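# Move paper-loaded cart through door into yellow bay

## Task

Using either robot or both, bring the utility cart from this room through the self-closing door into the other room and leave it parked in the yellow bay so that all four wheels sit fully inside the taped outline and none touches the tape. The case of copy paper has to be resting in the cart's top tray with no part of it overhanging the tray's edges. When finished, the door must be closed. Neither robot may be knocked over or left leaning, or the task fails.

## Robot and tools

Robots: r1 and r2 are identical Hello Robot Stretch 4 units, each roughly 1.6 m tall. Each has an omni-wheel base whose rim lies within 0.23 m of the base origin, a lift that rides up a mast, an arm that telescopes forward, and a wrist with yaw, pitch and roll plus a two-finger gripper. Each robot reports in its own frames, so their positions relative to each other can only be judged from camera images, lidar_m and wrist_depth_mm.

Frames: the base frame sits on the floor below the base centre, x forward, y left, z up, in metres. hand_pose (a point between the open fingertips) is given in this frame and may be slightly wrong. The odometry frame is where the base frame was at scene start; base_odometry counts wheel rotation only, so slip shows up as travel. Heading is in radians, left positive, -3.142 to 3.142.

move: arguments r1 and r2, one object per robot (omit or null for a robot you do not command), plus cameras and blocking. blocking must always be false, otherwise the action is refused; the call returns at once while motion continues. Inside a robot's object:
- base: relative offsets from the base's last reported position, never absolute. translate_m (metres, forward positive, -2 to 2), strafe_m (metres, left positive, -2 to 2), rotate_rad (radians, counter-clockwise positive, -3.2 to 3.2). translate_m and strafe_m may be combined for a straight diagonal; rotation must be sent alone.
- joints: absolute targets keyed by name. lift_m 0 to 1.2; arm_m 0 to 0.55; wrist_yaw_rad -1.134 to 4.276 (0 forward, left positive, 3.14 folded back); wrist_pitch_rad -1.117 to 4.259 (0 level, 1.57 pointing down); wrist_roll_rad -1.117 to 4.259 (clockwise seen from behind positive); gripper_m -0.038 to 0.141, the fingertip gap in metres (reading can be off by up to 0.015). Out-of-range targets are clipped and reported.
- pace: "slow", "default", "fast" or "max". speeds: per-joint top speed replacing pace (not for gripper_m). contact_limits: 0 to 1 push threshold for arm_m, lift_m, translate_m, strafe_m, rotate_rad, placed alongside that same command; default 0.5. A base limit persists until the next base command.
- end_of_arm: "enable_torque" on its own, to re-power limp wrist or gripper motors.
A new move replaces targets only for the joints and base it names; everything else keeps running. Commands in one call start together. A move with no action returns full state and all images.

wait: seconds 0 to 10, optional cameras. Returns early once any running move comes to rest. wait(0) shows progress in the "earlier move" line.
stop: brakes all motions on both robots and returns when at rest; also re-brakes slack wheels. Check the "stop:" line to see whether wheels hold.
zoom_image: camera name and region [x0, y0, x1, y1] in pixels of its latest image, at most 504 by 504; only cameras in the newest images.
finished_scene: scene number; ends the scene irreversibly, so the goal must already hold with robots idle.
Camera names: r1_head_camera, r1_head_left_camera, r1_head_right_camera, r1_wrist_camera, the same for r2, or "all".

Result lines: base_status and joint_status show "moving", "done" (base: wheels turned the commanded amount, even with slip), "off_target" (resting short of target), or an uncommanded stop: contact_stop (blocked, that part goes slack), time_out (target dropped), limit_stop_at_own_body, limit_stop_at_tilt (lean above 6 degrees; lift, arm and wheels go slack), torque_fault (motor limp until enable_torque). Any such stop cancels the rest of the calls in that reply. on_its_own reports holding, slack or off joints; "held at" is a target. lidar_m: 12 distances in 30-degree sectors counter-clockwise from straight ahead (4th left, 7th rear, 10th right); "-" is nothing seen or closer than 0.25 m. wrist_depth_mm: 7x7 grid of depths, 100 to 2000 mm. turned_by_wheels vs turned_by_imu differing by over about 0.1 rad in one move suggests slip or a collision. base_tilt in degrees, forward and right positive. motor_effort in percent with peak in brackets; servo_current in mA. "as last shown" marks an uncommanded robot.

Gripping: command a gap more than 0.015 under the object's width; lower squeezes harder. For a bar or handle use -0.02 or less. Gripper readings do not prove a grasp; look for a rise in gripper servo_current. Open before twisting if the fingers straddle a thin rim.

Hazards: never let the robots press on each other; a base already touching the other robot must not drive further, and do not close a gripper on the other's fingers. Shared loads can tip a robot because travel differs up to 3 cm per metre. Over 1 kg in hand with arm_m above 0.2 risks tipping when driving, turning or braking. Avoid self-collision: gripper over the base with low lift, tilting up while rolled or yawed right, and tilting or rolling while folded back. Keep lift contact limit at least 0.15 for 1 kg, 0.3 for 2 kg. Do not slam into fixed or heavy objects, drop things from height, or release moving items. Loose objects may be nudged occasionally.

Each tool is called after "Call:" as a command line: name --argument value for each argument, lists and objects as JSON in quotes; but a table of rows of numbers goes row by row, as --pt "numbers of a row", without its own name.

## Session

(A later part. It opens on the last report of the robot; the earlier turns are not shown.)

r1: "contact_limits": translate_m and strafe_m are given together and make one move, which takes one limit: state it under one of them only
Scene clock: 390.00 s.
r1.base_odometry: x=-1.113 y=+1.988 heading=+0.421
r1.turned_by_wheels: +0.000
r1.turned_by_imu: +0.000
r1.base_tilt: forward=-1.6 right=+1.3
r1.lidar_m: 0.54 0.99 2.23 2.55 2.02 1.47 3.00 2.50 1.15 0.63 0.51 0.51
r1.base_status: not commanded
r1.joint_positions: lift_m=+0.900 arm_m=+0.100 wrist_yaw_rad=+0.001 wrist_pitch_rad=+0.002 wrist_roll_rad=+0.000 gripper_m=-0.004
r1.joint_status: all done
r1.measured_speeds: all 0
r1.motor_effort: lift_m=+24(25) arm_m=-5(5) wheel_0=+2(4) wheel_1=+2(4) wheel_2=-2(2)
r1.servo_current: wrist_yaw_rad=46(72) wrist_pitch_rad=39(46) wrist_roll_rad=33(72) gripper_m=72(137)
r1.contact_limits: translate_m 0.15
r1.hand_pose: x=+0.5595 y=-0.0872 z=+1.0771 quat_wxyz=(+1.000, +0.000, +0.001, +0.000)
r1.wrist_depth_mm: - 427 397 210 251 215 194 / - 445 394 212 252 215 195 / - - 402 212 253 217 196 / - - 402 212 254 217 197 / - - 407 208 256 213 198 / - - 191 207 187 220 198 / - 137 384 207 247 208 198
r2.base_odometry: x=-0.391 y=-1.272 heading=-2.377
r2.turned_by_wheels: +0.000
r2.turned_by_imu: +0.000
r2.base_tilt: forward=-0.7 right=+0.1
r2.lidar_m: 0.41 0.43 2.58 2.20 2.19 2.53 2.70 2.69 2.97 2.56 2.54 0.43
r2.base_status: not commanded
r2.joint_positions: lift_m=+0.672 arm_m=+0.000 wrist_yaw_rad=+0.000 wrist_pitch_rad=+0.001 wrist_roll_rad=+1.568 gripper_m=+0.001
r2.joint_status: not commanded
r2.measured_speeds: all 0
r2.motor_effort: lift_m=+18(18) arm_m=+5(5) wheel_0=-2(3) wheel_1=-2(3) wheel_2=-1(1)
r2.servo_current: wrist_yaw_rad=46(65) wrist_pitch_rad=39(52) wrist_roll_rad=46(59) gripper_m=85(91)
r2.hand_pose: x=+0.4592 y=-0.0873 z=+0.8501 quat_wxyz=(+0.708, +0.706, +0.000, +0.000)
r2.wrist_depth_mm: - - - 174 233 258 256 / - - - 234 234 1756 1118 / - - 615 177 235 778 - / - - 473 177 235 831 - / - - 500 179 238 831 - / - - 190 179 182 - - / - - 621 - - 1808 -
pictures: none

Call:
move --blocking false --r1 '{"joints":{"gripper_m":-0.035},"base":{"translate_m":-0.262,"strafe_m":0.123},"contact_limits":{"translate_m":0.7},"pace":"slow"}'

Call:
wait --seconds 5 --cameras '["r1_head_camera","r1_wrist_camera"]'

Call:
wait --seconds 3 --cameras '["r1_head_camera","r1_wrist_camera"]'

Scene clock: 394.27 s.
move: r1 moving
r1.base_odometry: x=-1.126 y=+1.988 heading=+0.420
r1.turned_by_wheels: -0.001
r1.turned_by_imu: -0.001
r1.base_tilt: forward=-1.6 right=+1.3
r1.lidar_m: 0.54 1.04 2.22 2.56 2.03 1.48 3.01 2.51 1.18 0.63 0.52 0.51
r1.base_status: translate_m moving; strafe_m moving
r1.joint_positions: lift_m=+0.900 arm_m=+0.100 wrist_yaw_rad=+0.000 wrist_pitch_rad=+0.002 wrist_roll_rad=+0.000 gripper_m=-0.018
r1.joint_status: gripper_m moving
r1.measured_speeds: translate_m=-0.049 strafe_m=+0.023 rotate_rad=-0.001 lift_m=+0.000 arm_m=+0.000 wrist_yaw_rad=-0.007 wrist_pitch_rad=+0.000 wrist_roll_rad=+0.000
r1.motor_effort: lift_m=+24(25) arm_m=-5(5) wheel_0=-12(12) wheel_1=-4(4) wheel_2=+5(7)
r1.servo_current: wrist_yaw_rad=39(65) wrist_pitch_rad=39(52) wrist_roll_rad=46(52) gripper_m=137(143)
r1.contact_limits: translate_m 0.7
r1.hand_pose: x=+0.5594 y=-0.0874 z=+1.0771 quat_wxyz=(+1.000, +0.000, +0.001, +0.000)
r1.wrist_depth_mm: - - 413 222 260 224 202 / - - 415 219 262 226 204 / - - 415 220 264 228 205 / - - 418 221 265 228 207 / - - 418 220 267 229 206 / - - 189 207 185 229 208 / - 143 387 218 256 142 208
r2.base_odometry: x=-0.391 y=-1.272 heading=-2.377
r2.turned_by_wheels: +0.000
r2.turned_by_imu: +0.000
r2.base_tilt: forward=-0.7 right=+0.0
r2.lidar_m: 0.40 0.41 2.55 2.22 2.19 2.54 2.68 2.69 2.99 2.53 2.54 0.44
r2.base_status: not commanded
r2.joint_positions: lift_m=+0.672 arm_m=+0.000 wrist_yaw_rad=+0.000 wrist_pitch_rad=+0.001 wrist_roll_rad=+1.568 gripper_m=+0.001
r2.joint_status: not commanded
r2.measured_speeds: all 0
r2.motor_effort: lift_m=+18(18) arm_m=+5(5) wheel_0=-3(3) wheel_1=-2(3) wheel_2=-1(1)
r2.servo_current: wrist_yaw_rad=59(59) wrist_pitch_rad=39(46) wrist_roll_rad=46(65) gripper_m=85(91)
r2.hand_pose: x=+0.4592 y=-0.0873 z=+0.8501 quat_wxyz=(+0.708, +0.706, +0.000, +0.000)
r2.wrist_depth_mm: - - - 174 234 257 256 / - - - 234 234 1756 1138 / - - 615 177 235 778 - / - - 477 177 236 831 - / - - 500 179 237 831 - / - - 190 179 182 - - / - - 627 - - 1808 -
pictures: none

Scene clock: 397.87 s.
earlier move: r1 done
r1.base_odometry: x=-1.402 y=+1.993 heading=+0.421
r1.turned_by_wheels: +0.001
r1.turned_by_imu: +0.001
r1.base_tilt: forward=-1.6 right=+1.3
r1.lidar_m: 0.81 1.52 2.31 2.63 1.34 1.18 2.88 2.42 1.76 0.95 0.76 0.77
r1.base_status: done
r1.joint_positions: lift_m=+0.900 arm_m=+0.100 wrist_yaw_rad=-0.002 wrist_pitch_rad=+0.002 wrist_roll_rad=+0.000 gripper_m=-0.034
r1.joint_status: all done
r1.measured_speeds: all 0
r1.motor_effort: lift_m=+24(25) arm_m=+4(5) wheel_0=-2(12) wheel_1=-1(6) wheel_2=+1(7)
r1.servo_current: wrist_yaw_rad=59(78) wrist_pitch_rad=46(52) wrist_roll_rad=39(65) gripper_m=72(143)
r1.contact_limits: translate_m 0.7
r1.hand_pose: x=+0.5591 y=-0.0880 z=+1.0771 quat_wxyz=(+1.000, +0.000, +0.001, -0.001)
r1.wrist_depth_mm: - - - - 521 473 418 / - - - - 484 477 421 / - - - - 469 477 424 / - - - - 477 480 430 / 1863 - - - 473 480 427 / 1808 - 180 198 469 484 427 / - 137 166 146 159 459 427
r2.base_odometry: x=-0.391 y=-1.272 heading=-2.377
r2.turned_by_wheels: +0.000
r2.turned_by_imu: +0.001
r2.base_tilt: forward=-0.7 right=+0.0
r2.lidar_m: 0.39 0.41 2.58 2.20 2.21 2.55 2.70 2.70 2.95 2.54 2.51 0.43
r2.base_status: not commanded
r2.joint_positions: lift_m=+0.672 arm_m=+0.000 wrist_yaw_rad=+0.000 wrist_pitch_rad=+0.001 wrist_roll_rad=+1.568 gripper_m=+0.001
r2.joint_status: not commanded
r2.measured_speeds: all 0
r2.motor_effort: lift_m=+17(18) arm_m=+5(5) wheel_0=-2(3) wheel_1=-2(3) wheel_2=-1(1)
r2.servo_current: wrist_yaw_rad=39(65) wrist_pitch_rad=39(46) wrist_roll_rad=52(65) gripper_m=78(91)
r2.hand_pose: x=+0.4592 y=-0.0873 z=+0.8501 quat_wxyz=(+0.708, +0.706, +0.000, +0.000)
r2.wrist_depth_mm: - - - 174 233 257 256 / - - - 233 234 1708 1098 / - - 621 176 234 788 - / - - 477 178 236 831 - / - - 496 179 237 - - / - - 190 179 182 - - / - - 621 - - 1756 -
wait: 3.60 of 5 s (r1 has come to rest)
Images, in order (width x height): r1_head_camera 420x560, r1_wrist_camera 616x392.

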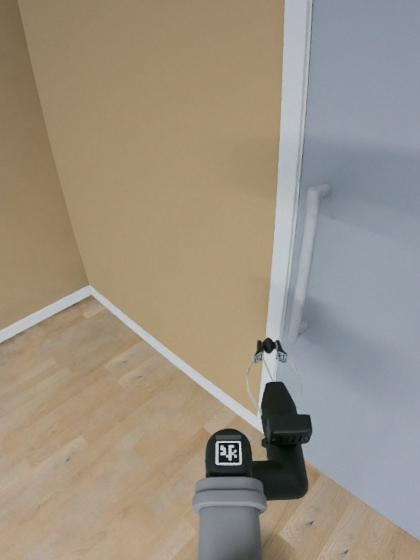

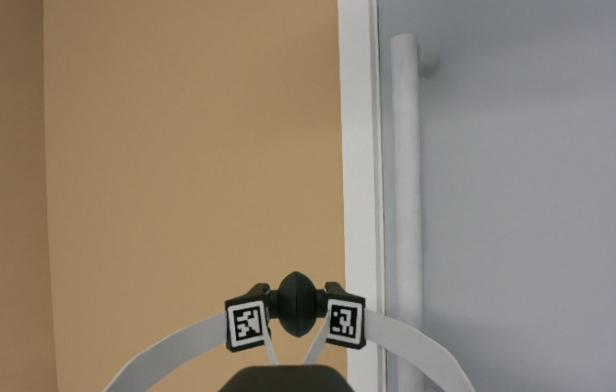

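Scene clock: 400.87 s.
r1.base_odometry: x=-1.402 y=+1.993 heading=+0.421
r1.turned_by_wheels: +0.000
r1.turned_by_imu: +0.000
r1.base_tilt: forward=-1.6 right=+1.3
r1.lidar_m: 0.82 1.52 2.30 2.65 1.35 1.20 2.88 2.44 1.77 0.94 0.77 0.78
r1.base_status: done
r1.joint_positions: lift_m=+0.900 arm_m=+0.100 wrist_yaw_rad=-0.002 wrist_pitch_rad=+0.002 wrist_roll_rad=+0.000 gripper_m=-0.034
r1.joint_status: all done
r1.measured_speeds: all 0
r1.motor_effort: lift_m=+25(25) arm_m=+4(5) wheel_0=-2(12) wheel_1=-2(6) wheel_2=+1(7)
r1.servo_current: wrist_yaw_rad=59(78) wrist_pitch_rad=39(52) wrist_roll_rad=26(65) gripper_m=72(143)
r1.contact_limits: translate_m 0.7
r1.hand_pose: x=+0.5591 y=-0.0880 z=+1.0771 quat_wxyz=(+1.000, +0.000, +0.001, -0.001)
r1.wrist_depth_mm: - - - - 525 477 421 / - - - - 480 473 418 / - - - - 473 480 421 / - - - - 473 484 424 / 1808 - - - 473 488 427 / 1808 - 181 197 466 484 427 / - 138 166 146 159 455 427
r2.base_odometry: x=-0.391 y=-1.272 heading=-2.377
r2.turned_by_wheels: +0.000
r2.turned_by_imu: +0.000
r2.base_tilt: forward=-0.7 right=+0.1
r2.lidar_m: 0.40 0.41 2.58 2.21 2.19 2.50 2.71 2.68 2.96 2.54 2.53 0.44
r2.base_status: not commanded
r2.joint_positions: lift_m=+0.672 arm_m=+0.000 wrist_yaw_rad=+0.000 wrist_pitch_rad=+0.001 wrist_roll_rad=+1.568 gripper_m=+0.001
r2.joint_status: not commanded
r2.measured_speeds: all 0
r2.motor_effort: lift_m=+18(18) arm_m=+5(5) wheel_0=-3(3) wheel_1=-3(3) wheel_2=-1(1)
r2.servo_current: wrist_yaw_rad=46(65) wrist_pitch_rad=39(46) wrist_roll_rad=46(65) gripper_m=91(91)
r2.hand_pose: x=+0.4592 y=-0.0873 z=+0.8501 quat_wxyz=(+0.708, +0.706, +0.000, +0.000)
r2.wrist_depth_mm: - - - 174 234 257 256 / - - - 233 234 1756 1118 / - - 621 176 236 788 - / - - 473 177 236 831 - / - - 500 178 238 - - / - - 190 179 182 - - / - - 627 - - 1808 -
wait: 3.00 s; at rest by 0.27 s
Images, in order (width x height): r1_head_camera 420x560, r1_wrist_camera 616x392.

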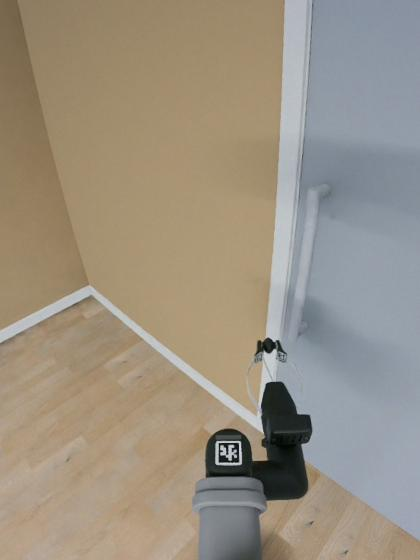

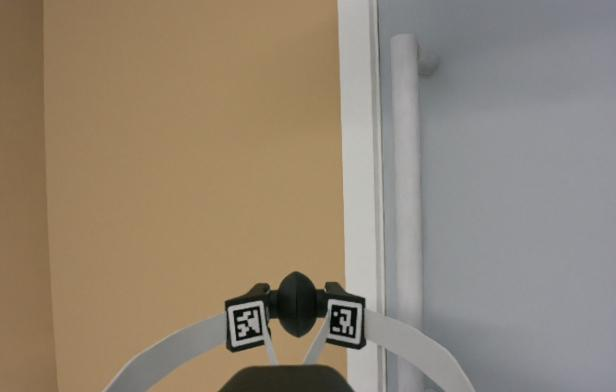

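Call:
move --blocking false --r1 '{"base":{"rotate_rad":-0.44},"joints":{"gripper_m":0.1}}'

Call:
wait --seconds 1.6

Call:
move --blocking false --r1 '{"base":{"translate_m":0.12,"strafe_m":0.245}}'

Call:
wait --seconds 2.5 --cameras '["r1_wrist_camera"]'

Scene clock: 413.43 s.
move: r1 moving
r1.base_odometry: x=-1.402 y=+1.993 heading=+0.182
r1.turned_by_wheels: -0.239
r1.turned_by_imu: -0.240
r1.base_tilt: forward=-1.6 right=+1.3
r1.lidar_m: 0.82 1.14 2.30 2.40 3.27 1.18 1.35 2.54 2.42 1.13 0.81 0.78
r1.base_status: rotate_rad moving
r1.joint_positions: lift_m=+0.900 arm_m=+0.100 wrist_yaw_rad=-0.002 wrist_pitch_rad=+0.002 wrist_roll_rad=+0.000 gripper_m=-0.009
r1.joint_status: gripper_m moving
r1.measured_speeds: translate_m=-0.002 strafe_m=+0.000 rotate_rad=-0.901 lift_m=+0.000 arm_m=+0.000 wrist_yaw_rad=+0.000 wrist_pitch_rad=+0.000 wrist_roll_rad=+0.000
r1.motor_effort: lift_m=+25(25) arm_m=+4(4) wheel_0=+7(9) wheel_1=+6(8) wheel_2=+6(7)
r1.servo_current: wrist_yaw_rad=39(59) wrist_pitch_rad=39(46) wrist_roll_rad=39(65) gripper_m=72(85)
r1.hand_pose: x=+0.5591 y=-0.0880 z=+1.0771 quat_wxyz=(+1.000, +0.000, +0.001, -0.001)
r1.wrist_depth_mm: - - - 539 484 430 399 / - - - 530 488 433 397 / - - - 535 488 433 394 / - - - 535 488 439 399 / - - - 530 488 439 399 / - - 182 193 477 442 397 / - - 161 179 160 430 410
r2: as last shown
pictures: none

Scene clock: 414.97 s.
earlier move: r1 done
r1.base_odometry: x=-1.402 y=+1.993 heading=-0.019
r1.turned_by_wheels: -0.201
r1.turned_by_imu: -0.203
r1.base_tilt: forward=-1.6 right=+1.3
r1.lidar_m: 0.76 0.92 1.78 2.32 2.79 1.19 1.23 2.78 2.43 1.50 0.91 0.78
r1.base_status: done
r1.joint_positions: lift_m=+0.900 arm_m=+0.100 wrist_yaw_rad=-0.002 wrist_pitch_rad=+0.002 wrist_roll_rad=+0.000 gripper_m=+0.100
r1.joint_status: all done
r1.measured_speeds: all 0
r1.motor_effort: lift_m=+25(25) arm_m=+4(4) wheel_0=+2(9) wheel_1=+2(8) wheel_2=+1(7)
r1.servo_current: wrist_yaw_rad=46(65) wrist_pitch_rad=46(46) wrist_roll_rad=33(65) gripper_m=52(91)
r1.hand_pose: x=+0.5591 y=-0.0880 z=+1.0771 quat_wxyz=(+1.000, +0.000, +0.001, -0.001)
r1.wrist_depth_mm: - 549 512 480 449 427 407 / - 539 517 484 455 427 407 / - 535 517 480 459 430 407 / - 539 521 488 455 430 410 / - 544 521 488 459 430 410 / - 477 504 492 198 424 410 / - 477 525 145 455 433 415
r2.base_odometry: x=-0.391 y=-1.272 heading=-2.377
r2.turned_by_wheels: +0.000
r2.turned_by_imu: +0.000
r2.base_tilt: forward=-0.7 right=+0.0
r2.lidar_m: 0.40 0.43 2.56 2.20 2.19 2.50 2.69 2.70 2.96 2.53 2.55 0.44
r2.base_status: not commanded
r2.joint_positions: lift_m=+0.672 arm_m=+0.000 wrist_yaw_rad=+0.000 wrist_pitch_rad=+0.001 wrist_roll_rad=+1.568 gripper_m=+0.001
r2.joint_status: not commanded
r2.measured_speeds: all 0
r2.motor_effort: lift_m=+17(18) arm_m=+5(5) wheel_0=-2(3) wheel_1=-3(3) wheel_2=-1(1)
r2.servo_current: wrist_yaw_rad=52(59) wrist_pitch_rad=39(46) wrist_roll_rad=59(59) gripper_m=85(91)
r2.hand_pose: x=+0.4592 y=-0.0873 z=+0.8501 quat_wxyz=(+0.708, +0.706, +0.000, +0.000)
r2.wrist_depth_mm: - - - 175 234 258 256 / - - - 233 234 1756 1138 / - - 621 177 235 788 - / - - 469 178 236 831 - / - - 500 179 237 - - / - - 190 179 182 - - / - - 627 - - 1863 -
wait: 1.53 of 1.6 s (r1 has come to rest)
pictures: none

Scene clock: 415.47 s.
move: r1 moving
r1.base_odometry: x=-1.388 y=+2.021 heading=-0.019
r1.turned_by_wheels: +0.000
r1.turned_by_imu: +0.000
r1.base_tilt: forward=-1.6 right=+1.2
r1.lidar_m: 0.78 0.95 1.74 2.27 2.75 1.20 1.21 2.78 2.44 1.49 0.90 0.76
r1.base_status: translate_m moving; strafe_m moving
r1.joint_positions: lift_m=+0.900 arm_m=+0.100 wrist_yaw_rad=-0.002 wrist_pitch_rad=+0.002 wrist_roll_rad=+0.000 gripper_m=+0.100
r1.joint_status: not commanded
r1.measured_speeds: translate_m=+0.054 strafe_m=+0.108 rotate_rad=+0.003 lift_m=+0.000 arm_m=+0.000 wrist_yaw_rad=+0.000 wrist_pitch_rad=+0.000 wrist_roll_rad=+0.000
r1.motor_effort: lift_m=+25(25) arm_m=+4(4) wheel_0=-7(7) wheel_1=+9(11) wheel_2=-5(5)
r1.servo_current: wrist_yaw_rad=65(65) wrist_pitch_rad=52(52) wrist_roll_rad=46(59) gripper_m=39(52)
r1.hand_pose: x=+0.5591 y=-0.0880 z=+1.0771 quat_wxyz=(+1.000, +0.000, +0.001, -0.001)
r1.wrist_depth_mm: - 544 512 473 449 424 404 / - 508 508 484 449 424 402 / - 535 512 480 452 427 404 / - 530 517 477 452 427 404 / - 539 508 484 455 427 410 / - 466 504 480 198 424 407 / - 185 521 145 449 430 413
r2: as last shown
r2.wrist_depth_mm: - - - 174 232 258 256 / - - - 234 234 1756 1138 / - - 621 176 235 778 - / - - 473 178 236 820 - / - - 496 178 237 788 - / - - 190 179 182 - - / - - 627 - - 1756 -
pictures: none

Scene clock: 417.33 s.
earlier move: r1 done
r1.base_odometry: x=-1.277 y=+2.235 heading=-0.019
r1.turned_by_wheels: +0.000
r1.turned_by_imu: +0.001
r1.base_tilt: forward=-1.5 right=+1.3
r1.lidar_m: 0.67 0.91 1.68 2.04 2.47 1.84 1.23 3.05 2.69 1.42 0.85 0.75
r1.base_status: done
r1.joint_positions: lift_m=+0.900 arm_m=+0.100 wrist_yaw_rad=-0.002 wrist_pitch_rad=+0.002 wrist_roll_rad=+0.000 gripper_m=+0.100
r1.joint_status: not commanded
r1.measured_speeds: all 0
r1.motor_effort: lift_m=+24(25) arm_m=+4(4) wheel_0=-3(8) wheel_1=+0(12) wheel_2=+0(6)
r1.servo_current: wrist_yaw_rad=46(72) wrist_pitch_rad=39(52) wrist_roll_rad=46(72) gripper_m=39(52)
r1.hand_pose: x=+0.5591 y=-0.0880 z=+1.0771 quat_wxyz=(+1.000, +0.000, +0.001, -0.001)
r1.wrist_depth_mm: - - - 427 413 384 366 / - - - 433 415 389 366 / - - - 433 418 387 366 / - - - 449 415 389 368 / - - - 433 418 389 370 / - 193 195 439 198 384 370 / - - - 145 413 387 375
r2.base_odometry: x=-0.391 y=-1.272 heading=-2.377
r2.turned_by_wheels: +0.000
r2.turned_by_imu: +0.000
r2.base_tilt: forward=-0.7 right=+0.0
r2.lidar_m: 0.41 0.42 2.57 2.22 2.19 2.51 2.70 2.69 2.98 2.55 2.54 0.41
r2.base_status: not commanded
r2.joint_positions: lift_m=+0.672 arm_m=+0.000 wrist_yaw_rad=+0.000 wrist_pitch_rad=+0.001 wrist_roll_rad=+1.568 gripper_m=+0.001
r2.joint_status: not commanded
r2.measured_speeds: all 0
r2.motor_effort: lift_m=+18(18) arm_m=+4(5) wheel_0=-2(3) wheel_1=-2(3) wheel_2=-1(1)
r2.servo_current: wrist_yaw_rad=52(59) wrist_pitch_rad=39(46) wrist_roll_rad=52(59) gripper_m=85(91)
r2.hand_pose: x=+0.4592 y=-0.0873 z=+0.8501 quat_wxyz=(+0.708, +0.706, +0.000, +0.000)
r2.wrist_depth_mm: - - - 174 233 258 256 / - - - 234 234 1756 1118 / - - 615 177 235 778 - / - - 477 177 236 820 - / - - 500 178 236 831 - / - - 190 179 182 - - / - - - - - - -
wait: 1.87 of 2.5 s (r1 has come to rest)
Images, in order (width x height): r1_wrist_camera 616x392.

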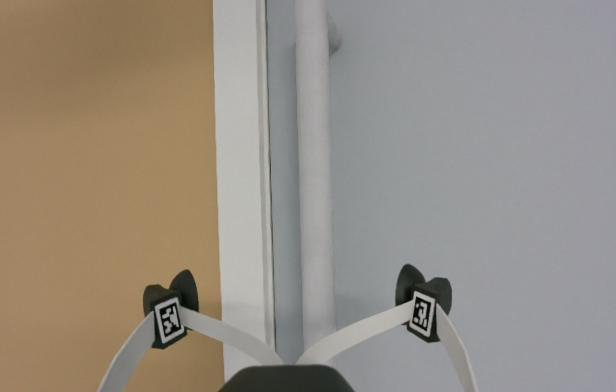

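Call:
move --blocking false --r1 '{"base":{"translate_m":0.175,"strafe_m":-0.018},"contact_limits":{"translate_m":0.15},"pace":"slow"}'

Call:
wait --seconds 3.5 --cameras '["r1_wrist_camera"]'

Call:
move --blocking false --r1 '{"joints":{"gripper_m":-0.03}}'

Call:
wait --seconds 2.5 --cameras '["r1_head_camera","r1_wrist_camera"]'

Scene clock: 426.13 s.
move: r1 moving
r1.base_odometry: x=-1.265 y=+2.234 heading=-0.019
r1.turned_by_wheels: +0.000
r1.turned_by_imu: +0.000
r1.base_tilt: forward=-1.6 right=+1.3
r1.lidar_m: 0.67 0.89 1.65 2.05 2.46 2.13 1.28 3.04 2.67 1.41 0.84 0.73
r1.base_status: translate_m moving; strafe_m moving
r1.joint_positions: lift_m=+0.900 arm_m=+0.100 wrist_yaw_rad=-0.002 wrist_pitch_rad=+0.002 wrist_roll_rad=+0.000 gripper_m=+0.100
r1.joint_status: not commanded
r1.measured_speeds: translate_m=+0.049 strafe_m=-0.005 rotate_rad=+0.003 lift_m=+0.000 arm_m=+0.000 wrist_yaw_rad=+0.000 wrist_pitch_rad=+0.000 wrist_roll_rad=+0.000
r1.motor_effort: lift_m=+24(25) arm_m=+4(4) wheel_0=+3(6) wheel_1=+3(5) wheel_2=-6(7)
r1.servo_current: wrist_yaw_rad=59(59) wrist_pitch_rad=46(46) wrist_roll_rad=39(59) gripper_m=46(46)
r1.contact_limits: translate_m 0.15
r1.hand_pose: x=+0.5591 y=-0.0880 z=+1.0771 quat_wxyz=(+1.000, +0.000, +0.001, -0.001)
r1.wrist_depth_mm: - - - 421 402 377 357 / - - - 421 402 377 359 / - - - 439 404 379 357 / - - - 436 404 377 357 / - - - 424 404 382 359 / - 193 195 427 197 375 366 / - - - 145 410 375 362
r2: as last shown
pictures: none

Scene clock: 428.67 s.
earlier move: r1 done
r1.base_odometry: x=-1.103 y=+2.214 heading=-0.019
r1.turned_by_wheels: +0.000
r1.turned_by_imu: +0.000
r1.base_tilt: forward=-1.6 right=+1.3
r1.lidar_m: 0.50 0.67 1.28 2.00 2.43 2.31 1.42 3.06 2.72 1.06 0.68 0.57
r1.base_status: done
r1.joint_positions: lift_m=+0.900 arm_m=+0.100 wrist_yaw_rad=-0.002 wrist_pitch_rad=+0.002 wrist_roll_rad=+0.000 gripper_m=+0.100
r1.joint_status: not commanded
r1.measured_speeds: all 0
r1.motor_effort: lift_m=+25(25) arm_m=+4(4) wheel_0=+5(8) wheel_1=+3(6) wheel_2=-2(7)
r1.servo_current: wrist_yaw_rad=52(65) wrist_pitch_rad=39(52) wrist_roll_rad=39(65) gripper_m=39(52)
r1.contact_limits: translate_m 0.15
r1.hand_pose: x=+0.5591 y=-0.0880 z=+1.0771 quat_wxyz=(+1.000, +0.000, +0.001, -0.001)
r1.wrist_depth_mm: 340 317 279 191 248 231 220 / 338 320 285 193 249 232 221 / 345 317 286 192 250 233 222 / 345 320 287 191 250 236 222 / 347 322 287 191 250 235 224 / 349 319 283 191 198 233 224 / 351 320 283 145 250 232 225
r2.base_odometry: x=-0.391 y=-1.272 heading=-2.377
r2.turned_by_wheels: +0.000
r2.turned_by_imu: +0.000
r2.base_tilt: forward=-0.7 right=+0.1
r2.lidar_m: 0.41 0.43 2.58 2.22 2.21 2.54 2.65 2.70 2.98 2.52 2.55 0.43
r2.base_status: not commanded
r2.joint_positions: lift_m=+0.672 arm_m=+0.000 wrist_yaw_rad=+0.000 wrist_pitch_rad=+0.001 wrist_roll_rad=+1.568 gripper_m=+0.001
r2.joint_status: not commanded
r2.measured_speeds: all 0
r2.motor_effort: lift_m=+17(18) arm_m=+5(5) wheel_0=-2(3) wheel_1=-2(3) wheel_2=-1(1)
r2.servo_current: wrist_yaw_rad=46(65) wrist_pitch_rad=39(46) wrist_roll_rad=46(59) gripper_m=85(91)
r2.hand_pose: x=+0.4592 y=-0.0873 z=+0.8501 quat_wxyz=(+0.708, +0.706, +0.000, +0.000)
r2.wrist_depth_mm: - - - 175 233 257 256 / - - - 233 235 1756 1118 / - - 615 177 235 778 - / - - 473 177 236 842 - / - - 500 178 237 831 - / - - 190 179 182 - - / - - - - - 1808 -
wait: 2.53 of 3.5 s (r1 has come to rest)
Images, in order (width x height): r1_wrist_camera 616x392.

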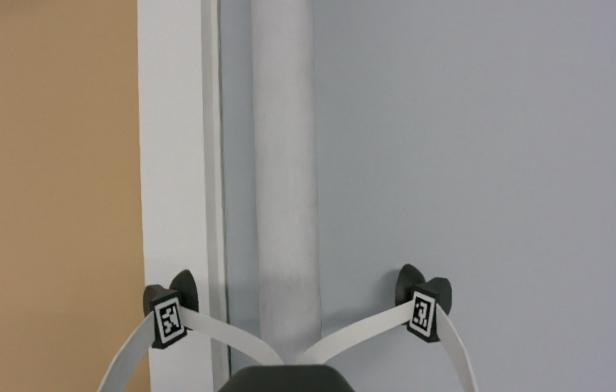

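Scene clock: 429.17 s.
move: r1 moving
r1.base_odometry: x=-1.103 y=+2.214 heading=-0.019
r1.turned_by_wheels: +0.000
r1.turned_by_imu: +0.000
r1.base_tilt: forward=-1.6 right=+1.2
r1.lidar_m: 0.52 0.69 1.30 2.00 2.43 2.30 1.45 3.08 2.71 1.07 0.65 0.58
r1.base_status: not commanded
r1.joint_positions: lift_m=+0.900 arm_m=+0.100 wrist_yaw_rad=-0.002 wrist_pitch_rad=+0.002 wrist_roll_rad=+0.000 gripper_m=+0.084
r1.joint_status: gripper_m moving
r1.measured_speeds: all 0
r1.motor_effort: lift_m=+24(25) arm_m=+4(4) wheel_0=+4(5) wheel_1=+4(4) wheel_2=-2(2)
r1.servo_current: wrist_yaw_rad=46(59) wrist_pitch_rad=39(52) wrist_roll_rad=59(59) gripper_m=85(85)
r1.contact_limits: translate_m 0.15
r1.hand_pose: x=+0.5591 y=-0.0880 z=+1.0771 quat_wxyz=(+1.000, +0.000, +0.001, -0.001)
r1.wrist_depth_mm: 340 317 282 193 247 232 220 / 340 320 285 192 249 233 220 / 343 319 285 191 250 234 223 / 343 322 286 192 250 235 222 / 345 320 286 191 251 234 224 / 349 319 216 191 199 236 224 / 353 315 285 143 251 229 224
r2: as last shown
pictures: none

Scene clock: 430.67 s.
earlier move: r1 done
r1.base_odometry: x=-1.103 y=+2.214 heading=-0.018
r1.turned_by_wheels: +0.000
r1.turned_by_imu: +0.000
r1.base_tilt: forward=-1.5 right=+1.3
r1.lidar_m: 0.51 0.69 1.32 2.03 2.42 2.33 1.44 3.10 2.72 1.08 0.65 0.57
r1.base_status: not commanded
r1.joint_positions: lift_m=+0.900 arm_m=+0.100 wrist_yaw_rad=+0.002 wrist_pitch_rad=+0.002 wrist_roll_rad=+0.000 gripper_m=-0.028
r1.joint_status: all done
r1.measured_speeds: all 0
r1.motor_effort: lift_m=+24(25) arm_m=-4(4) wheel_0=+3(5) wheel_1=+2(4) wheel_2=+5(5)
r1.servo_current: wrist_yaw_rad=39(78) wrist_pitch_rad=46(52) wrist_roll_rad=46(59) gripper_m=104(221)
r1.contact_limits: translate_m 0.15
r1.hand_pose: x=+0.5595 y=-0.0868 z=+1.0771 quat_wxyz=(+1.000, +0.000, +0.001, +0.001)
r1.wrist_depth_mm: 343 315 282 186 246 230 217 / 340 322 285 186 248 230 219 / 345 320 285 187 247 231 220 / 347 319 285 189 249 232 220 / 351 322 285 189 250 232 221 / 351 325 183 191 181 233 222 / 357 150 183 186 245 228 224
r2.base_odometry: x=-0.391 y=-1.272 heading=-2.377
r2.turned_by_wheels: +0.000
r2.turned_by_imu: +0.000
r2.base_tilt: forward=-0.7 right=+0.1
r2.lidar_m: 0.39 0.40 2.55 2.22 2.20 2.54 2.70 2.69 2.98 2.56 2.53 0.44
r2.base_status: not commanded
r2.joint_positions: lift_m=+0.672 arm_m=+0.000 wrist_yaw_rad=+0.000 wrist_pitch_rad=+0.001 wrist_roll_rad=+1.568 gripper_m=+0.001
r2.joint_status: not commanded
r2.measured_speeds: all 0
r2.motor_effort: lift_m=+17(18) arm_m=+5(5) wheel_0=-2(3) wheel_1=-2(3) wheel_2=-1(1)
r2.servo_current: wrist_yaw_rad=46(65) wrist_pitch_rad=39(46) wrist_roll_rad=46(59) gripper_m=91(98)
r2.hand_pose: x=+0.4592 y=-0.0873 z=+0.8501 quat_wxyz=(+0.708, +0.706, +0.000, +0.000)
r2.wrist_depth_mm: - - - 174 232 258 257 / - - - 233 233 1756 1138 / - - 615 176 236 778 - / - - 473 178 236 820 - / - - 500 178 237 842 - / - - 190 179 181 - - / - - - - - 1808 -
wait: 1.50 of 2.5 s (r1 has come to rest)
Images, in order (width x height): r1_head_camera 420x560, r1_wrist_camera 616x392.

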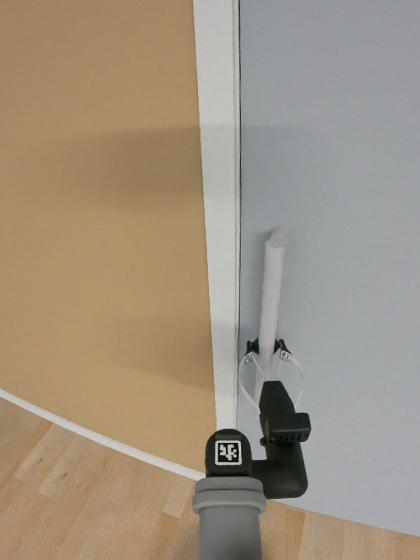

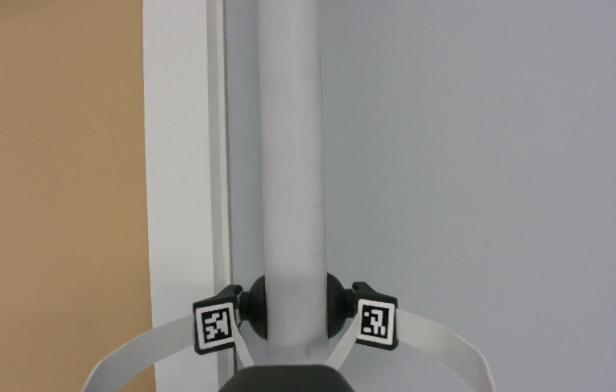

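Call:
move --blocking false --r1 '{"joints":{"gripper_m":0.08}}'

Call:
wait --seconds 1.6

Call:
move --blocking false --r1 '{"base":{"translate_m":0.035},"contact_limits":{"translate_m":0.15},"pace":"slow"}'

Call:
wait --seconds 1.5

Call:
move --blocking false --r1 '{"joints":{"gripper_m":-0.03}}'

Call:
wait --seconds 2.5 --cameras '["r1_wrist_camera"]'

Scene clock: 437.40 s.
move: r1 moving
r1.base_odometry: x=-1.103 y=+2.214 heading=-0.019
r1.turned_by_wheels: +0.000
r1.turned_by_imu: -0.001
r1.base_tilt: forward=-1.6 right=+1.3
r1.lidar_m: 0.50 0.69 1.32 2.01 2.40 2.35 1.45 3.08 2.72 1.06 0.66 0.57
r1.base_status: not commanded
r1.joint_positions: lift_m=+0.900 arm_m=+0.100 wrist_yaw_rad=+0.002 wrist_pitch_rad=+0.002 wrist_roll_rad=+0.000 gripper_m=-0.004
r1.joint_status: gripper_m moving
r1.measured_speeds: translate_m=+0.000 strafe_m=+0.000 rotate_rad=-0.001 lift_m=+0.000 arm_m=+0.000 wrist_yaw_rad=+0.000 wrist_pitch_rad=+0.000 wrist_roll_rad=+0.000
r1.motor_effort: lift_m=+24(25) arm_m=-3(4) wheel_0=+2(4) wheel_1=+2(2) wheel_2=+2(5)
r1.servo_current: wrist_yaw_rad=59(59) wrist_pitch_rad=46(46) wrist_roll_rad=46(72) gripper_m=59(104)
r1.contact_limits: translate_m 0.15
r1.hand_pose: x=+0.5595 y=-0.0868 z=+1.0771 quat_wxyz=(+1.000, +0.000, +0.001, +0.001)
r1.wrist_depth_mm: 345 317 283 190 248 231 220 / 343 324 282 190 248 232 221 / 343 320 286 190 250 233 222 / 349 322 286 198 249 235 222 / 349 324 286 191 251 235 223 / 351 325 186 192 187 236 223 / 355 160 181 189 248 229 224
r2: as last shown
pictures: none

Scene clock: 438.70 s.
earlier move: r1 done
r1.base_odometry: x=-1.103 y=+2.214 heading=-0.019
r1.turned_by_wheels: +0.000
r1.turned_by_imu: +0.000
r1.base_tilt: forward=-1.6 right=+1.3
r1.lidar_m: 0.50 0.69 1.34 2.00 2.41 2.31 1.45 3.05 2.73 1.09 0.66 0.56
r1.base_status: not commanded
r1.joint_positions: lift_m=+0.900 arm_m=+0.100 wrist_yaw_rad=+0.002 wrist_pitch_rad=+0.002 wrist_roll_rad=+0.000 gripper_m=+0.080
r1.joint_status: all done
r1.measured_speeds: all 0
r1.motor_effort: lift_m=+24(25) arm_m=+4(4) wheel_0=+2(4) wheel_1=+2(2) wheel_2=+1(5)
r1.servo_current: wrist_yaw_rad=46(72) wrist_pitch_rad=46(52) wrist_roll_rad=46(72) gripper_m=39(104)
r1.contact_limits: translate_m 0.15
r1.hand_pose: x=+0.5595 y=-0.0868 z=+1.0771 quat_wxyz=(+1.000, +0.000, +0.001, +0.001)
r1.wrist_depth_mm: 345 317 283 191 246 230 220 / 340 322 285 190 248 233 221 / 342 317 286 190 249 232 222 / 347 322 285 191 250 236 222 / 351 322 285 190 251 235 222 / 349 320 213 191 195 236 223 / 351 315 282 143 251 231 224
r2.base_odometry: x=-0.391 y=-1.272 heading=-2.377
r2.turned_by_wheels: +0.000
r2.turned_by_imu: +0.000
r2.base_tilt: forward=-0.7 right=+0.1
r2.lidar_m: 0.40 0.44 2.58 2.19 2.22 2.56 2.70 2.70 2.97 2.52 2.53 0.43
r2.base_status: not commanded
r2.joint_positions: lift_m=+0.672 arm_m=+0.000 wrist_yaw_rad=+0.000 wrist_pitch_rad=+0.001 wrist_roll_rad=+1.568 gripper_m=+0.001
r2.joint_status: not commanded
r2.measured_speeds: all 0
r2.motor_effort: lift_m=+17(18) arm_m=+5(5) wheel_0=-3(3) wheel_1=-2(3) wheel_2=-1(1)
r2.servo_current: wrist_yaw_rad=39(59) wrist_pitch_rad=39(46) wrist_roll_rad=46(59) gripper_m=85(91)
r2.hand_pose: x=+0.4592 y=-0.0873 z=+0.8501 quat_wxyz=(+0.708, +0.706, +0.000, +0.000)
r2.wrist_depth_mm: - - - 175 233 256 256 / - - - 234 234 1708 1138 / - - 621 176 235 778 - / - - 473 178 236 831 - / - - 500 179 237 831 - / - - 190 179 182 - - / - - - - - 1808 -
wait: 1.30 of 1.6 s (r1 has come to rest)
pictures: none

Scene clock: 439.20 s.
move: r1 moving
r1.base_odometry: x=-1.090 y=+2.214 heading=-0.018
r1.turned_by_wheels: +0.000
r1.turned_by_imu: +0.000
r1.base_tilt: forward=-1.6 right=+1.3
r1.lidar_m: 0.51 0.68 1.30 2.02 2.40 2.34 1.46 3.08 2.71 1.08 0.64 0.54
r1.base_status: translate_m moving
r1.joint_positions: lift_m=+0.900 arm_m=+0.100 wrist_yaw_rad=+0.002 wrist_pitch_rad=+0.002 wrist_roll_rad=+0.000 gripper_m=+0.080
r1.joint_status: not commanded
r1.measured_speeds: translate_m=+0.047 strafe_m=+0.000 rotate_rad=-0.002 lift_m=+0.000 arm_m=+0.000 wrist_yaw_rad=+0.000 wrist_pitch_rad=+0.000 wrist_roll_rad=+0.000
r1.motor_effort: lift_m=+24(25) arm_m=+4(4) wheel_0=+5(7) wheel_1=+4(7) wheel_2=-4(7)
r1.servo_current: wrist_yaw_rad=46(59) wrist_pitch_rad=39(46) wrist_roll_rad=52(65) gripper_m=39(52)
r1.contact_limits: translate_m 0.15
r1.hand_pose: x=+0.5595 y=-0.0868 z=+1.0771 quat_wxyz=(+1.000, +0.000, +0.001, +0.001)
r1.wrist_depth_mm: 324 304 270 188 236 223 212 / 327 304 272 186 238 224 214 / 327 304 273 185 239 224 213 / 325 307 273 184 240 224 214 / 330 307 272 183 241 225 216 / 334 306 199 183 189 225 216 / 332 304 278 148 241 222 216
r2: as last shown
pictures: none

Scene clock: 440.50 s.
earlier move: r1 contact_stop
r1.base_odometry: x=-1.091 y=+2.218 heading=-0.064
r1.turned_by_wheels: -0.046
r1.turned_by_imu: -0.039
r1.base_tilt: forward=-1.6 right=+1.3
r1.lidar_m: 0.48 0.66 1.20 2.00 2.35 2.49 1.45 3.13 2.72 1.16 0.67 0.56
r1.base_status: translate_m contact_stop (by the wheels' count: +0.012 of +0.035)
r1.joint_positions: lift_m=+0.900 arm_m=+0.100 wrist_yaw_rad=-0.002 wrist_pitch_rad=+0.002 wrist_roll_rad=+0.000 gripper_m=+0.080
r1.joint_status: not commanded
r1.measured_speeds: all 0
r1.on_its_own: the wheels are slack since a contact_stop
r1.motor_effort: lift_m=+24(25) arm_m=+5(7) wheel_0=+0(8) wheel_1=+0(8) wheel_2=+0(18)
r1.servo_current: wrist_yaw_rad=39(78) wrist_pitch_rad=46(46) wrist_roll_rad=52(72) gripper_m=39(52)
r1.contact_limits: translate_m 0.15
r1.hand_pose: x=+0.5590 y=-0.0879 z=+1.0771 quat_wxyz=(+1.000, +0.000, +0.001, -0.001)
r1.wrist_depth_mm: 317 - 273 251 238 226 216 / 319 301 273 250 240 228 216 / 317 303 273 252 241 226 217 / 322 303 273 253 242 229 218 / 320 - 186 251 242 226 218 / 324 304 187 255 195 227 220 / 324 165 277 144 241 224 220
r2.base_odometry: x=-0.391 y=-1.272 heading=-2.377
r2.turned_by_wheels: +0.000
r2.turned_by_imu: +0.000
r2.base_tilt: forward=-0.6 right=+0.0
r2.lidar_m: 0.40 0.42 2.55 2.22 2.20 2.54 2.68 2.70 2.97 2.56 2.55 0.43
r2.base_status: not commanded
r2.joint_positions: lift_m=+0.672 arm_m=+0.000 wrist_yaw_rad=+0.000 wrist_pitch_rad=+0.001 wrist_roll_rad=+1.568 gripper_m=+0.001
r2.joint_status: not commanded
r2.measured_speeds: all 0
r2.motor_effort: lift_m=+18(18) arm_m=+5(5) wheel_0=-3(3) wheel_1=-2(3) wheel_2=-1(1)
r2.servo_current: wrist_yaw_rad=46(59) wrist_pitch_rad=46(46) wrist_roll_rad=52(59) gripper_m=85(98)
r2.hand_pose: x=+0.4592 y=-0.0873 z=+0.8501 quat_wxyz=(+0.708, +0.706, +0.000, +0.000)
r2.wrist_depth_mm: - - - 175 233 258 256 / - - - 234 234 1756 1138 / - - 621 176 235 778 - / - - 473 177 236 831 - / - - 496 179 238 842 - / - - 190 179 182 - - / - - - - - 1756 -
wait: 1.30 of 1.5 s (r1 has come to rest)
pictures: none

not run: a stop that you did not command came earlier in this reply.

not run: a stop that you did not command came earlier in this reply.

Call:
move --blocking false --r1 '{"joints":{"gripper_m":-0.038}}'

Call:
wait --seconds 2.5 --cameras '["r1_wrist_camera"]'

Call:
move --blocking false --r1 '{"base":{"translate_m":-0.1},"contact_limits":{"translate_m":0.7},"pace":"slow"}'

Call:
wait --seconds 2 --cameras '["r1_head_camera","r1_wrist_camera"]'

Scene clock: 445.83 s.
move: r1 moving
r1.base_odometry: x=-1.091 y=+2.218 heading=-0.064
r1.turned_by_wheels: +0.000
r1.turned_by_imu: +0.000
r1.base_tilt: forward=-1.6 right=+1.3
r1.lidar_m: 0.50 0.65 1.18 2.01 2.34 2.51 1.44 3.15 2.73 1.14 0.65 0.57
r1.base_status: not commanded
r1.joint_positions: lift_m=+0.900 arm_m=+0.100 wrist_yaw_rad=-0.002 wrist_pitch_rad=+0.002 wrist_roll_rad=+0.000 gripper_m=+0.062
r1.joint_status: gripper_m moving
r1.measured_speeds: all 0
r1.on_its_own: the wheels are slack since a contact_stop
r1.motor_effort: lift_m=+24(25) arm_m=+5(5) wheel_0=+0(1) wheel_1=+0(0) wheel_2=+0(0)
r1.servo_current: wrist_yaw_rad=59(59) wrist_pitch_rad=39(46) wrist_roll_rad=33(59) gripper_m=111(111)
r1.contact_limits: translate_m 0.15
r1.hand_pose: x=+0.5590 y=-0.0879 z=+1.0771 quat_wxyz=(+1.000, +0.000, +0.001, -0.001)
r1.wrist_depth_mm: 317 - 273 249 239 225 216 / 317 301 272 251 241 226 216 / 315 303 274 251 242 227 217 / 319 301 274 252 242 227 219 / 320 - 186 252 243 227 219 / 322 304 187 255 195 229 220 / 325 156 278 137 244 224 220
r2: as last shown
pictures: none

Scene clock: 447.20 s.
earlier move: r1 done
r1.base_odometry: x=-1.074 y=+2.217 heading=-0.024
r1.turned_by_wheels: +0.040
r1.turned_by_imu: +0.040
r1.base_tilt: forward=-1.6 right=+1.3
r1.lidar_m: 0.47 0.64 1.25 1.99 2.43 2.34 1.47 3.10 2.73 1.04 0.64 0.53
r1.base_status: not commanded
r1.joint_positions: lift_m=+0.900 arm_m=+0.100 wrist_yaw_rad=+0.003 wrist_pitch_rad=+0.002 wrist_roll_rad=+0.000 gripper_m=-0.037
r1.joint_status: all done
r1.measured_speeds: all 0
r1.on_its_own: the wheels are slack since a contact_stop
r1.motor_effort: lift_m=+24(25) arm_m=-4(5) wheel_0=+0(1) wheel_1=+0(0) wheel_2=+0(0)
r1.servo_current: wrist_yaw_rad=46(65) wrist_pitch_rad=39(52) wrist_roll_rad=46(65) gripper_m=65(195)
r1.contact_limits: translate_m 0.15
r1.hand_pose: x=+0.5595 y=-0.0866 z=+1.0771 quat_wxyz=(+1.000, +0.000, +0.001, +0.001)
r1.wrist_depth_mm: 304 289 256 161 224 210 200 / 307 290 257 161 225 211 200 / 312 291 258 164 227 211 201 / 312 290 256 160 226 212 202 / 314 291 260 161 227 213 203 / 317 294 183 165 222 215 203 / 314 287 176 145 224 210 204
r2.base_odometry: x=-0.391 y=-1.272 heading=-2.377
r2.turned_by_wheels: +0.000
r2.turned_by_imu: +0.000
r2.base_tilt: forward=-0.7 right=+0.1
r2.lidar_m: 0.38 0.43 2.58 2.22 2.21 2.55 2.67 2.68 2.98 2.54 2.54 0.40
r2.base_status: not commanded
r2.joint_positions: lift_m=+0.672 arm_m=+0.000 wrist_yaw_rad=+0.000 wrist_pitch_rad=+0.001 wrist_roll_rad=+1.568 gripper_m=+0.001
r2.joint_status: not commanded
r2.measured_speeds: all 0
r2.motor_effort: lift_m=+18(18) arm_m=+5(5) wheel_0=-3(3) wheel_1=-2(3) wheel_2=-1(1)
r2.servo_current: wrist_yaw_rad=46(52) wrist_pitch_rad=39(46) wrist_roll_rad=39(65) gripper_m=85(91)
r2.hand_pose: x=+0.4592 y=-0.0873 z=+0.8501 quat_wxyz=(+0.708, +0.706, +0.000, +0.000)
r2.wrist_depth_mm: - - - 175 232 258 256 / - - - 234 233 1708 1118 / - - 621 176 235 788 - / - - 473 177 236 831 - / - - 496 179 236 831 - / - - 190 179 182 - - / - - - - - 1808 -
wait: 1.37 of 2.5 s (r1 has come to rest)
Images, in order (width x height): r1_wrist_camera 616x392.

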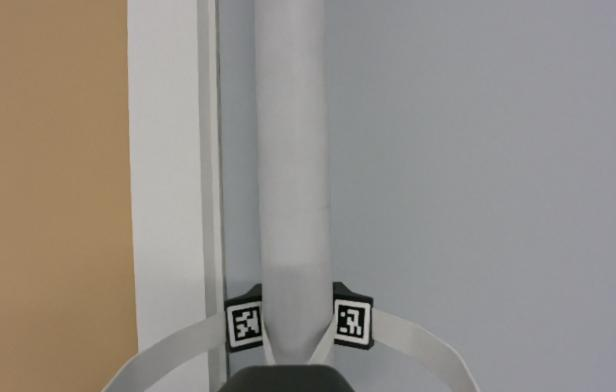

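Scene clock: 447.70 s.
move: r1 moving
r1.base_odometry: x=-1.086 y=+2.217 heading=-0.024
r1.turned_by_wheels: +0.000
r1.turned_by_imu: -0.013
r1.base_tilt: forward=-1.5 right=+1.3
r1.lidar_m: 0.49 0.66 1.24 1.99 2.37 2.34 1.46 3.10 2.72 1.06 0.66 0.54
r1.base_status: translate_m moving
r1.joint_positions: lift_m=+0.900 arm_m=+0.100 wrist_yaw_rad=+0.003 wrist_pitch_rad=+0.002 wrist_roll_rad=+0.000 gripper_m=-0.037
r1.joint_status: not commanded
r1.measured_speeds: translate_m=-0.049 strafe_m=+0.001 rotate_rad=-0.002 lift_m=+0.000 arm_m=+0.000 wrist_yaw_rad=+0.000 wrist_pitch_rad=+0.000 wrist_roll_rad=+0.000
r1.motor_effort: lift_m=+25(25) arm_m=-4(4) wheel_0=-13(14) wheel_1=-3(7) wheel_2=+16(16)
r1.servo_current: wrist_yaw_rad=72(72) wrist_pitch_rad=39(46) wrist_roll_rad=33(59) gripper_m=72(72)
r1.contact_limits: translate_m 0.7
r1.hand_pose: x=+0.5596 y=-0.0866 z=+1.0771 quat_wxyz=(+1.000, +0.000, +0.001, +0.001)
r1.wrist_depth_mm: 319 297 257 163 225 211 202 / 319 298 258 163 225 213 202 / 320 297 259 167 227 213 203 / 324 298 262 164 228 213 204 / 322 297 262 166 229 214 205 / 327 304 181 166 223 215 204 / 329 297 176 163 226 209 205
r2: as last shown
pictures: none

Scene clock: 449.47 s.
earlier move: r1 done
r1.base_odometry: x=-1.174 y=+2.220 heading=-0.023
r1.turned_by_wheels: +0.001
r1.turned_by_imu: -0.004
r1.base_tilt: forward=-1.5 right=+1.3
r1.lidar_m: 0.48 0.78 1.42 2.02 2.38 2.28 1.38 3.09 2.72 1.25 0.71 0.56
r1.base_status: done
r1.joint_positions: lift_m=+0.900 arm_m=+0.100 wrist_yaw_rad=+0.011 wrist_pitch_rad=+0.002 wrist_roll_rad=+0.000 gripper_m=-0.037
r1.joint_status: not commanded
r1.measured_speeds: all 0
r1.motor_effort: lift_m=+24(25) arm_m=-4(5) wheel_0=+3(14) wheel_1=-3(14) wheel_2=+17(21)
r1.servo_current: wrist_yaw_rad=72(91) wrist_pitch_rad=46(46) wrist_roll_rad=46(65) gripper_m=65(72)
r1.contact_limits: translate_m 0.7
r1.hand_pose: x=+0.5603 y=-0.0842 z=+1.0771 quat_wxyz=(+1.000, +0.000, +0.001, +0.006)
r1.wrist_depth_mm: 439 397 253 171 227 214 208 / 436 397 254 163 229 218 209 / 430 402 255 169 229 217 210 / 442 399 257 164 230 217 210 / 436 407 258 167 230 220 211 / 442 410 183 167 228 220 212 / 442 149 255 163 171 216 212
r2.base_odometry: x=-0.391 y=-1.272 heading=-2.377
r2.turned_by_wheels: +0.000
r2.turned_by_imu: +0.000
r2.base_tilt: forward=-0.7 right=+0.1
r2.lidar_m: 0.37 0.42 2.53 2.21 2.21 2.53 2.69 2.69 2.95 2.53 2.55 0.44
r2.base_status: not commanded
r2.joint_positions: lift_m=+0.672 arm_m=+0.000 wrist_yaw_rad=+0.000 wrist_pitch_rad=+0.001 wrist_roll_rad=+1.568 gripper_m=+0.001
r2.joint_status: not commanded
r2.measured_speeds: all 0
r2.motor_effort: lift_m=+17(18) arm_m=+5(5) wheel_0=-2(3) wheel_1=-3(3) wheel_2=-1(1)
r2.servo_current: wrist_yaw_rad=52(59) wrist_pitch_rad=39(46) wrist_roll_rad=46(52) gripper_m=85(91)
r2.hand_pose: x=+0.4592 y=-0.0873 z=+0.8501 quat_wxyz=(+0.708, +0.706, +0.000, +0.000)
r2.wrist_depth_mm: - - - 175 233 257 255 / - - - 233 234 1808 1138 / - - 615 177 235 778 - / - - 473 177 236 820 - / - - 500 178 237 842 - / - - 190 179 182 - - / - - - - - - -
wait: 1.77 of 2 s (r1 has come to rest)
Images, in order (width x height): r1_head_camera 420x560, r1_wrist_camera 616x392.

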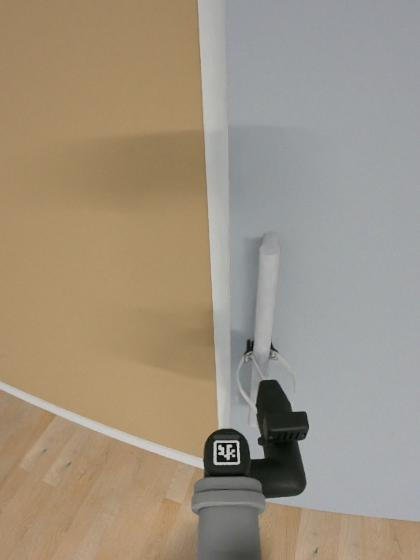

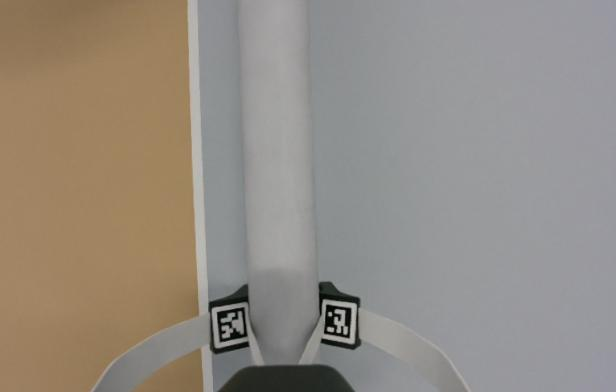

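Call:
move --blocking false --r1 '{"joints":{"wrist_yaw_rad":0.44},"speeds":{"wrist_yaw_rad":0.1},"base":{"translate_m":-0.368,"strafe_m":-0.199},"contact_limits":{"translate_m":0.7},"pace":"slow"}'

Call:
wait --seconds 6

Call:
wait --seconds 0.5 --cameras '["r1_head_camera","r1_wrist_camera"]'

Scene clock: 469.03 s.
move: r1 moving
r1.base_odometry: x=-1.186 y=+2.213 heading=-0.022
r1.turned_by_wheels: +0.001
r1.turned_by_imu: +0.001
r1.base_tilt: forward=-1.5 right=+1.3
r1.lidar_m: 0.47 0.80 1.46 2.04 2.43 2.24 1.37 3.08 2.70 1.29 0.71 0.57
r1.base_status: translate_m moving; strafe_m moving
r1.joint_positions: lift_m=+0.900 arm_m=+0.100 wrist_yaw_rad=+0.053 wrist_pitch_rad=+0.002 wrist_roll_rad=+0.000 gripper_m=-0.037
r1.joint_status: wrist_yaw_rad moving
r1.measured_speeds: translate_m=-0.049 strafe_m=-0.026 rotate_rad=+0.001 lift_m=+0.000 arm_m=+0.000 wrist_yaw_rad=+0.100 wrist_pitch_rad=+0.000 wrist_roll_rad=+0.000
r1.motor_effort: lift_m=+24(25) arm_m=-5(5) wheel_0=+0(4) wheel_1=-7(10) wheel_2=+23(23)
r1.servo_current: wrist_yaw_rad=46(78) wrist_pitch_rad=39(46) wrist_roll_rad=33(65) gripper_m=65(78)
r1.contact_limits: translate_m 0.7
r1.hand_pose: x=+0.5636 y=-0.0721 z=+1.0771 quat_wxyz=(+1.000, +0.000, +0.001, +0.026)
r1.wrist_depth_mm: - 421 256 163 225 213 205 / - 424 256 163 229 216 206 / - 421 257 167 229 216 207 / - 424 258 162 229 216 208 / - 430 262 166 229 216 207 / - 433 185 165 227 217 209 / - 146 258 163 176 214 209
r2: as last shown
pictures: none

Scene clock: 474.30 s.
earlier move: r1 done
r1.base_odometry: x=-1.545 y=+2.029 heading=-0.021
r1.turned_by_wheels: +0.000
r1.turned_by_imu: +0.204
r1.base_tilt: forward=-1.5 right=+1.3
r1.lidar_m: 0.49 1.21 2.30 2.39 3.24 1.14 1.27 2.55 2.42 1.25 0.73 0.57
r1.base_status: done
r1.joint_positions: lift_m=+0.900 arm_m=+0.100 wrist_yaw_rad=+0.452 wrist_pitch_rad=+0.002 wrist_roll_rad=+0.000 gripper_m=-0.037
r1.joint_status: all done
r1.measured_speeds: all 0
r1.motor_effort: lift_m=+24(25) arm_m=-7(8) wheel_0=+8(15) wheel_1=-2(10) wheel_2=+15(28)
r1.servo_current: wrist_yaw_rad=65(104) wrist_pitch_rad=39(52) wrist_roll_rad=46(72) gripper_m=65(78)
r1.contact_limits: translate_m 0.7
r1.hand_pose: x=+0.5688 y=+0.0472 z=+1.0771 quat_wxyz=(+0.975, +0.000, +0.001, +0.224)
r1.wrist_depth_mm: - - 164 163 216 193 176 / - - - 164 216 191 176 / - - - 167 217 193 177 / - - - 166 219 194 178 / - - - 167 220 194 179 / - - 177 166 211 195 180 / - 145 173 164 213 189 180
r2.base_odometry: x=-0.391 y=-1.272 heading=-2.377
r2.turned_by_wheels: +0.000
r2.turned_by_imu: +0.001
r2.base_tilt: forward=-0.7 right=+0.1
r2.lidar_m: 0.39 0.41 2.60 2.21 2.21 2.51 2.71 2.70 2.96 2.54 2.54 0.45
r2.base_status: not commanded
r2.joint_positions: lift_m=+0.672 arm_m=+0.000 wrist_yaw_rad=+0.000 wrist_pitch_rad=+0.001 wrist_roll_rad=+1.568 gripper_m=+0.001
r2.joint_status: not commanded
r2.measured_speeds: all 0
r2.motor_effort: lift_m=+17(18) arm_m=+5(5) wheel_0=-2(3) wheel_1=-2(3) wheel_2=-1(1)
r2.servo_current: wrist_yaw_rad=46(65) wrist_pitch_rad=33(52) wrist_roll_rad=39(59) gripper_m=91(98)
r2.hand_pose: x=+0.4592 y=-0.0873 z=+0.8501 quat_wxyz=(+0.708, +0.706, +0.000, +0.000)
r2.wrist_depth_mm: - - - 175 233 257 256 / - - - 235 233 1756 1160 / - - 615 177 235 778 - / - - 477 178 236 831 - / - - 496 178 236 - - / - - 190 179 181 - - / - - 621 - - 1756 -
wait: 5.27 of 6 s (r1 has come to rest)
pictures: none

Scene clock: 474.80 s.
r1.base_odometry: x=-1.545 y=+2.029 heading=-0.021
r1.turned_by_wheels: +0.000
r1.turned_by_imu: +0.000
r1.base_tilt: forward=-1.5 right=+1.2
r1.lidar_m: 0.49 1.19 2.31 2.40 3.23 1.13 1.26 2.52 2.42 1.27 0.74 0.57
r1.base_status: done
r1.joint_positions: lift_m=+0.900 arm_m=+0.100 wrist_yaw_rad=+0.452 wrist_pitch_rad=+0.002 wrist_roll_rad=+0.000 gripper_m=-0.037
r1.joint_status: all done
r1.measured_speeds: all 0
r1.motor_effort: lift_m=+24(25) arm_m=-7(8) wheel_0=+8(15) wheel_1=-2(10) wheel_2=+16(28)
r1.servo_current: wrist_yaw_rad=72(104) wrist_pitch_rad=46(52) wrist_roll_rad=52(72) gripper_m=59(78)
r1.contact_limits: translate_m 0.7
r1.hand_pose: x=+0.5688 y=+0.0472 z=+1.0771 quat_wxyz=(+0.975, +0.000, +0.001, +0.224)
r1.wrist_depth_mm: - - 164 164 215 193 175 / - - - 163 215 190 176 / - - - 167 217 193 178 / - - - 163 218 193 178 / - - - 166 220 193 179 / - - 178 166 212 195 179 / - 145 172 163 213 189 180
r2.base_odometry: x=-0.391 y=-1.272 heading=-2.377
r2.turned_by_wheels: +0.000
r2.turned_by_imu: +0.000
r2.base_tilt: forward=-0.7 right=+0.1
r2.lidar_m: 0.40 0.42 2.59 2.20 2.21 2.54 2.71 2.69 2.94 2.54 2.54 0.45
r2.base_status: not commanded
r2.joint_positions: lift_m=+0.672 arm_m=+0.000 wrist_yaw_rad=+0.000 wrist_pitch_rad=+0.001 wrist_roll_rad=+1.568 gripper_m=+0.001
r2.joint_status: not commanded
r2.measured_speeds: all 0
r2.motor_effort: lift_m=+17(18) arm_m=+5(5) wheel_0=-2(3) wheel_1=-2(3) wheel_2=-1(1)
r2.servo_current: wrist_yaw_rad=46(65) wrist_pitch_rad=39(52) wrist_roll_rad=46(59) gripper_m=91(98)
r2.hand_pose: x=+0.4592 y=-0.0873 z=+0.8501 quat_wxyz=(+0.708, +0.706, +0.000, +0.000)
r2.wrist_depth_mm: - - - 175 233 258 256 / - - - 234 233 1756 1138 / - - 615 176 236 788 - / - - 473 177 235 842 - / - - 500 178 237 - - / - - 190 179 182 - - / - - 621 - - 1756 -
wait: 0.50 s; at rest by 0.27 s
Images, in order (width x height): r1_head_camera 420x560, r1_wrist_camera 616x392.

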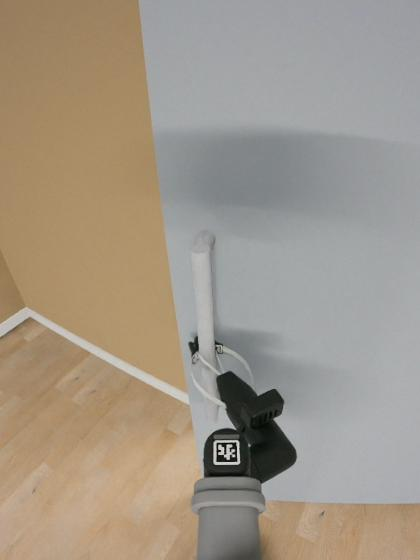

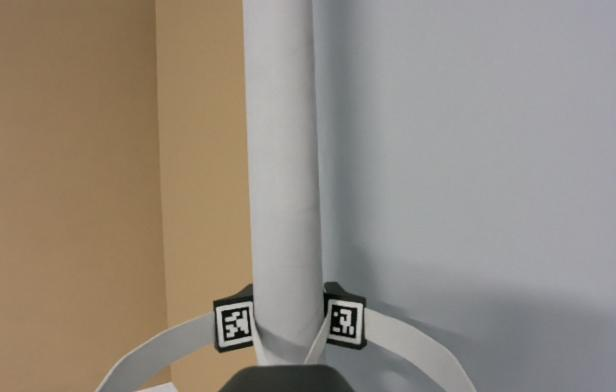

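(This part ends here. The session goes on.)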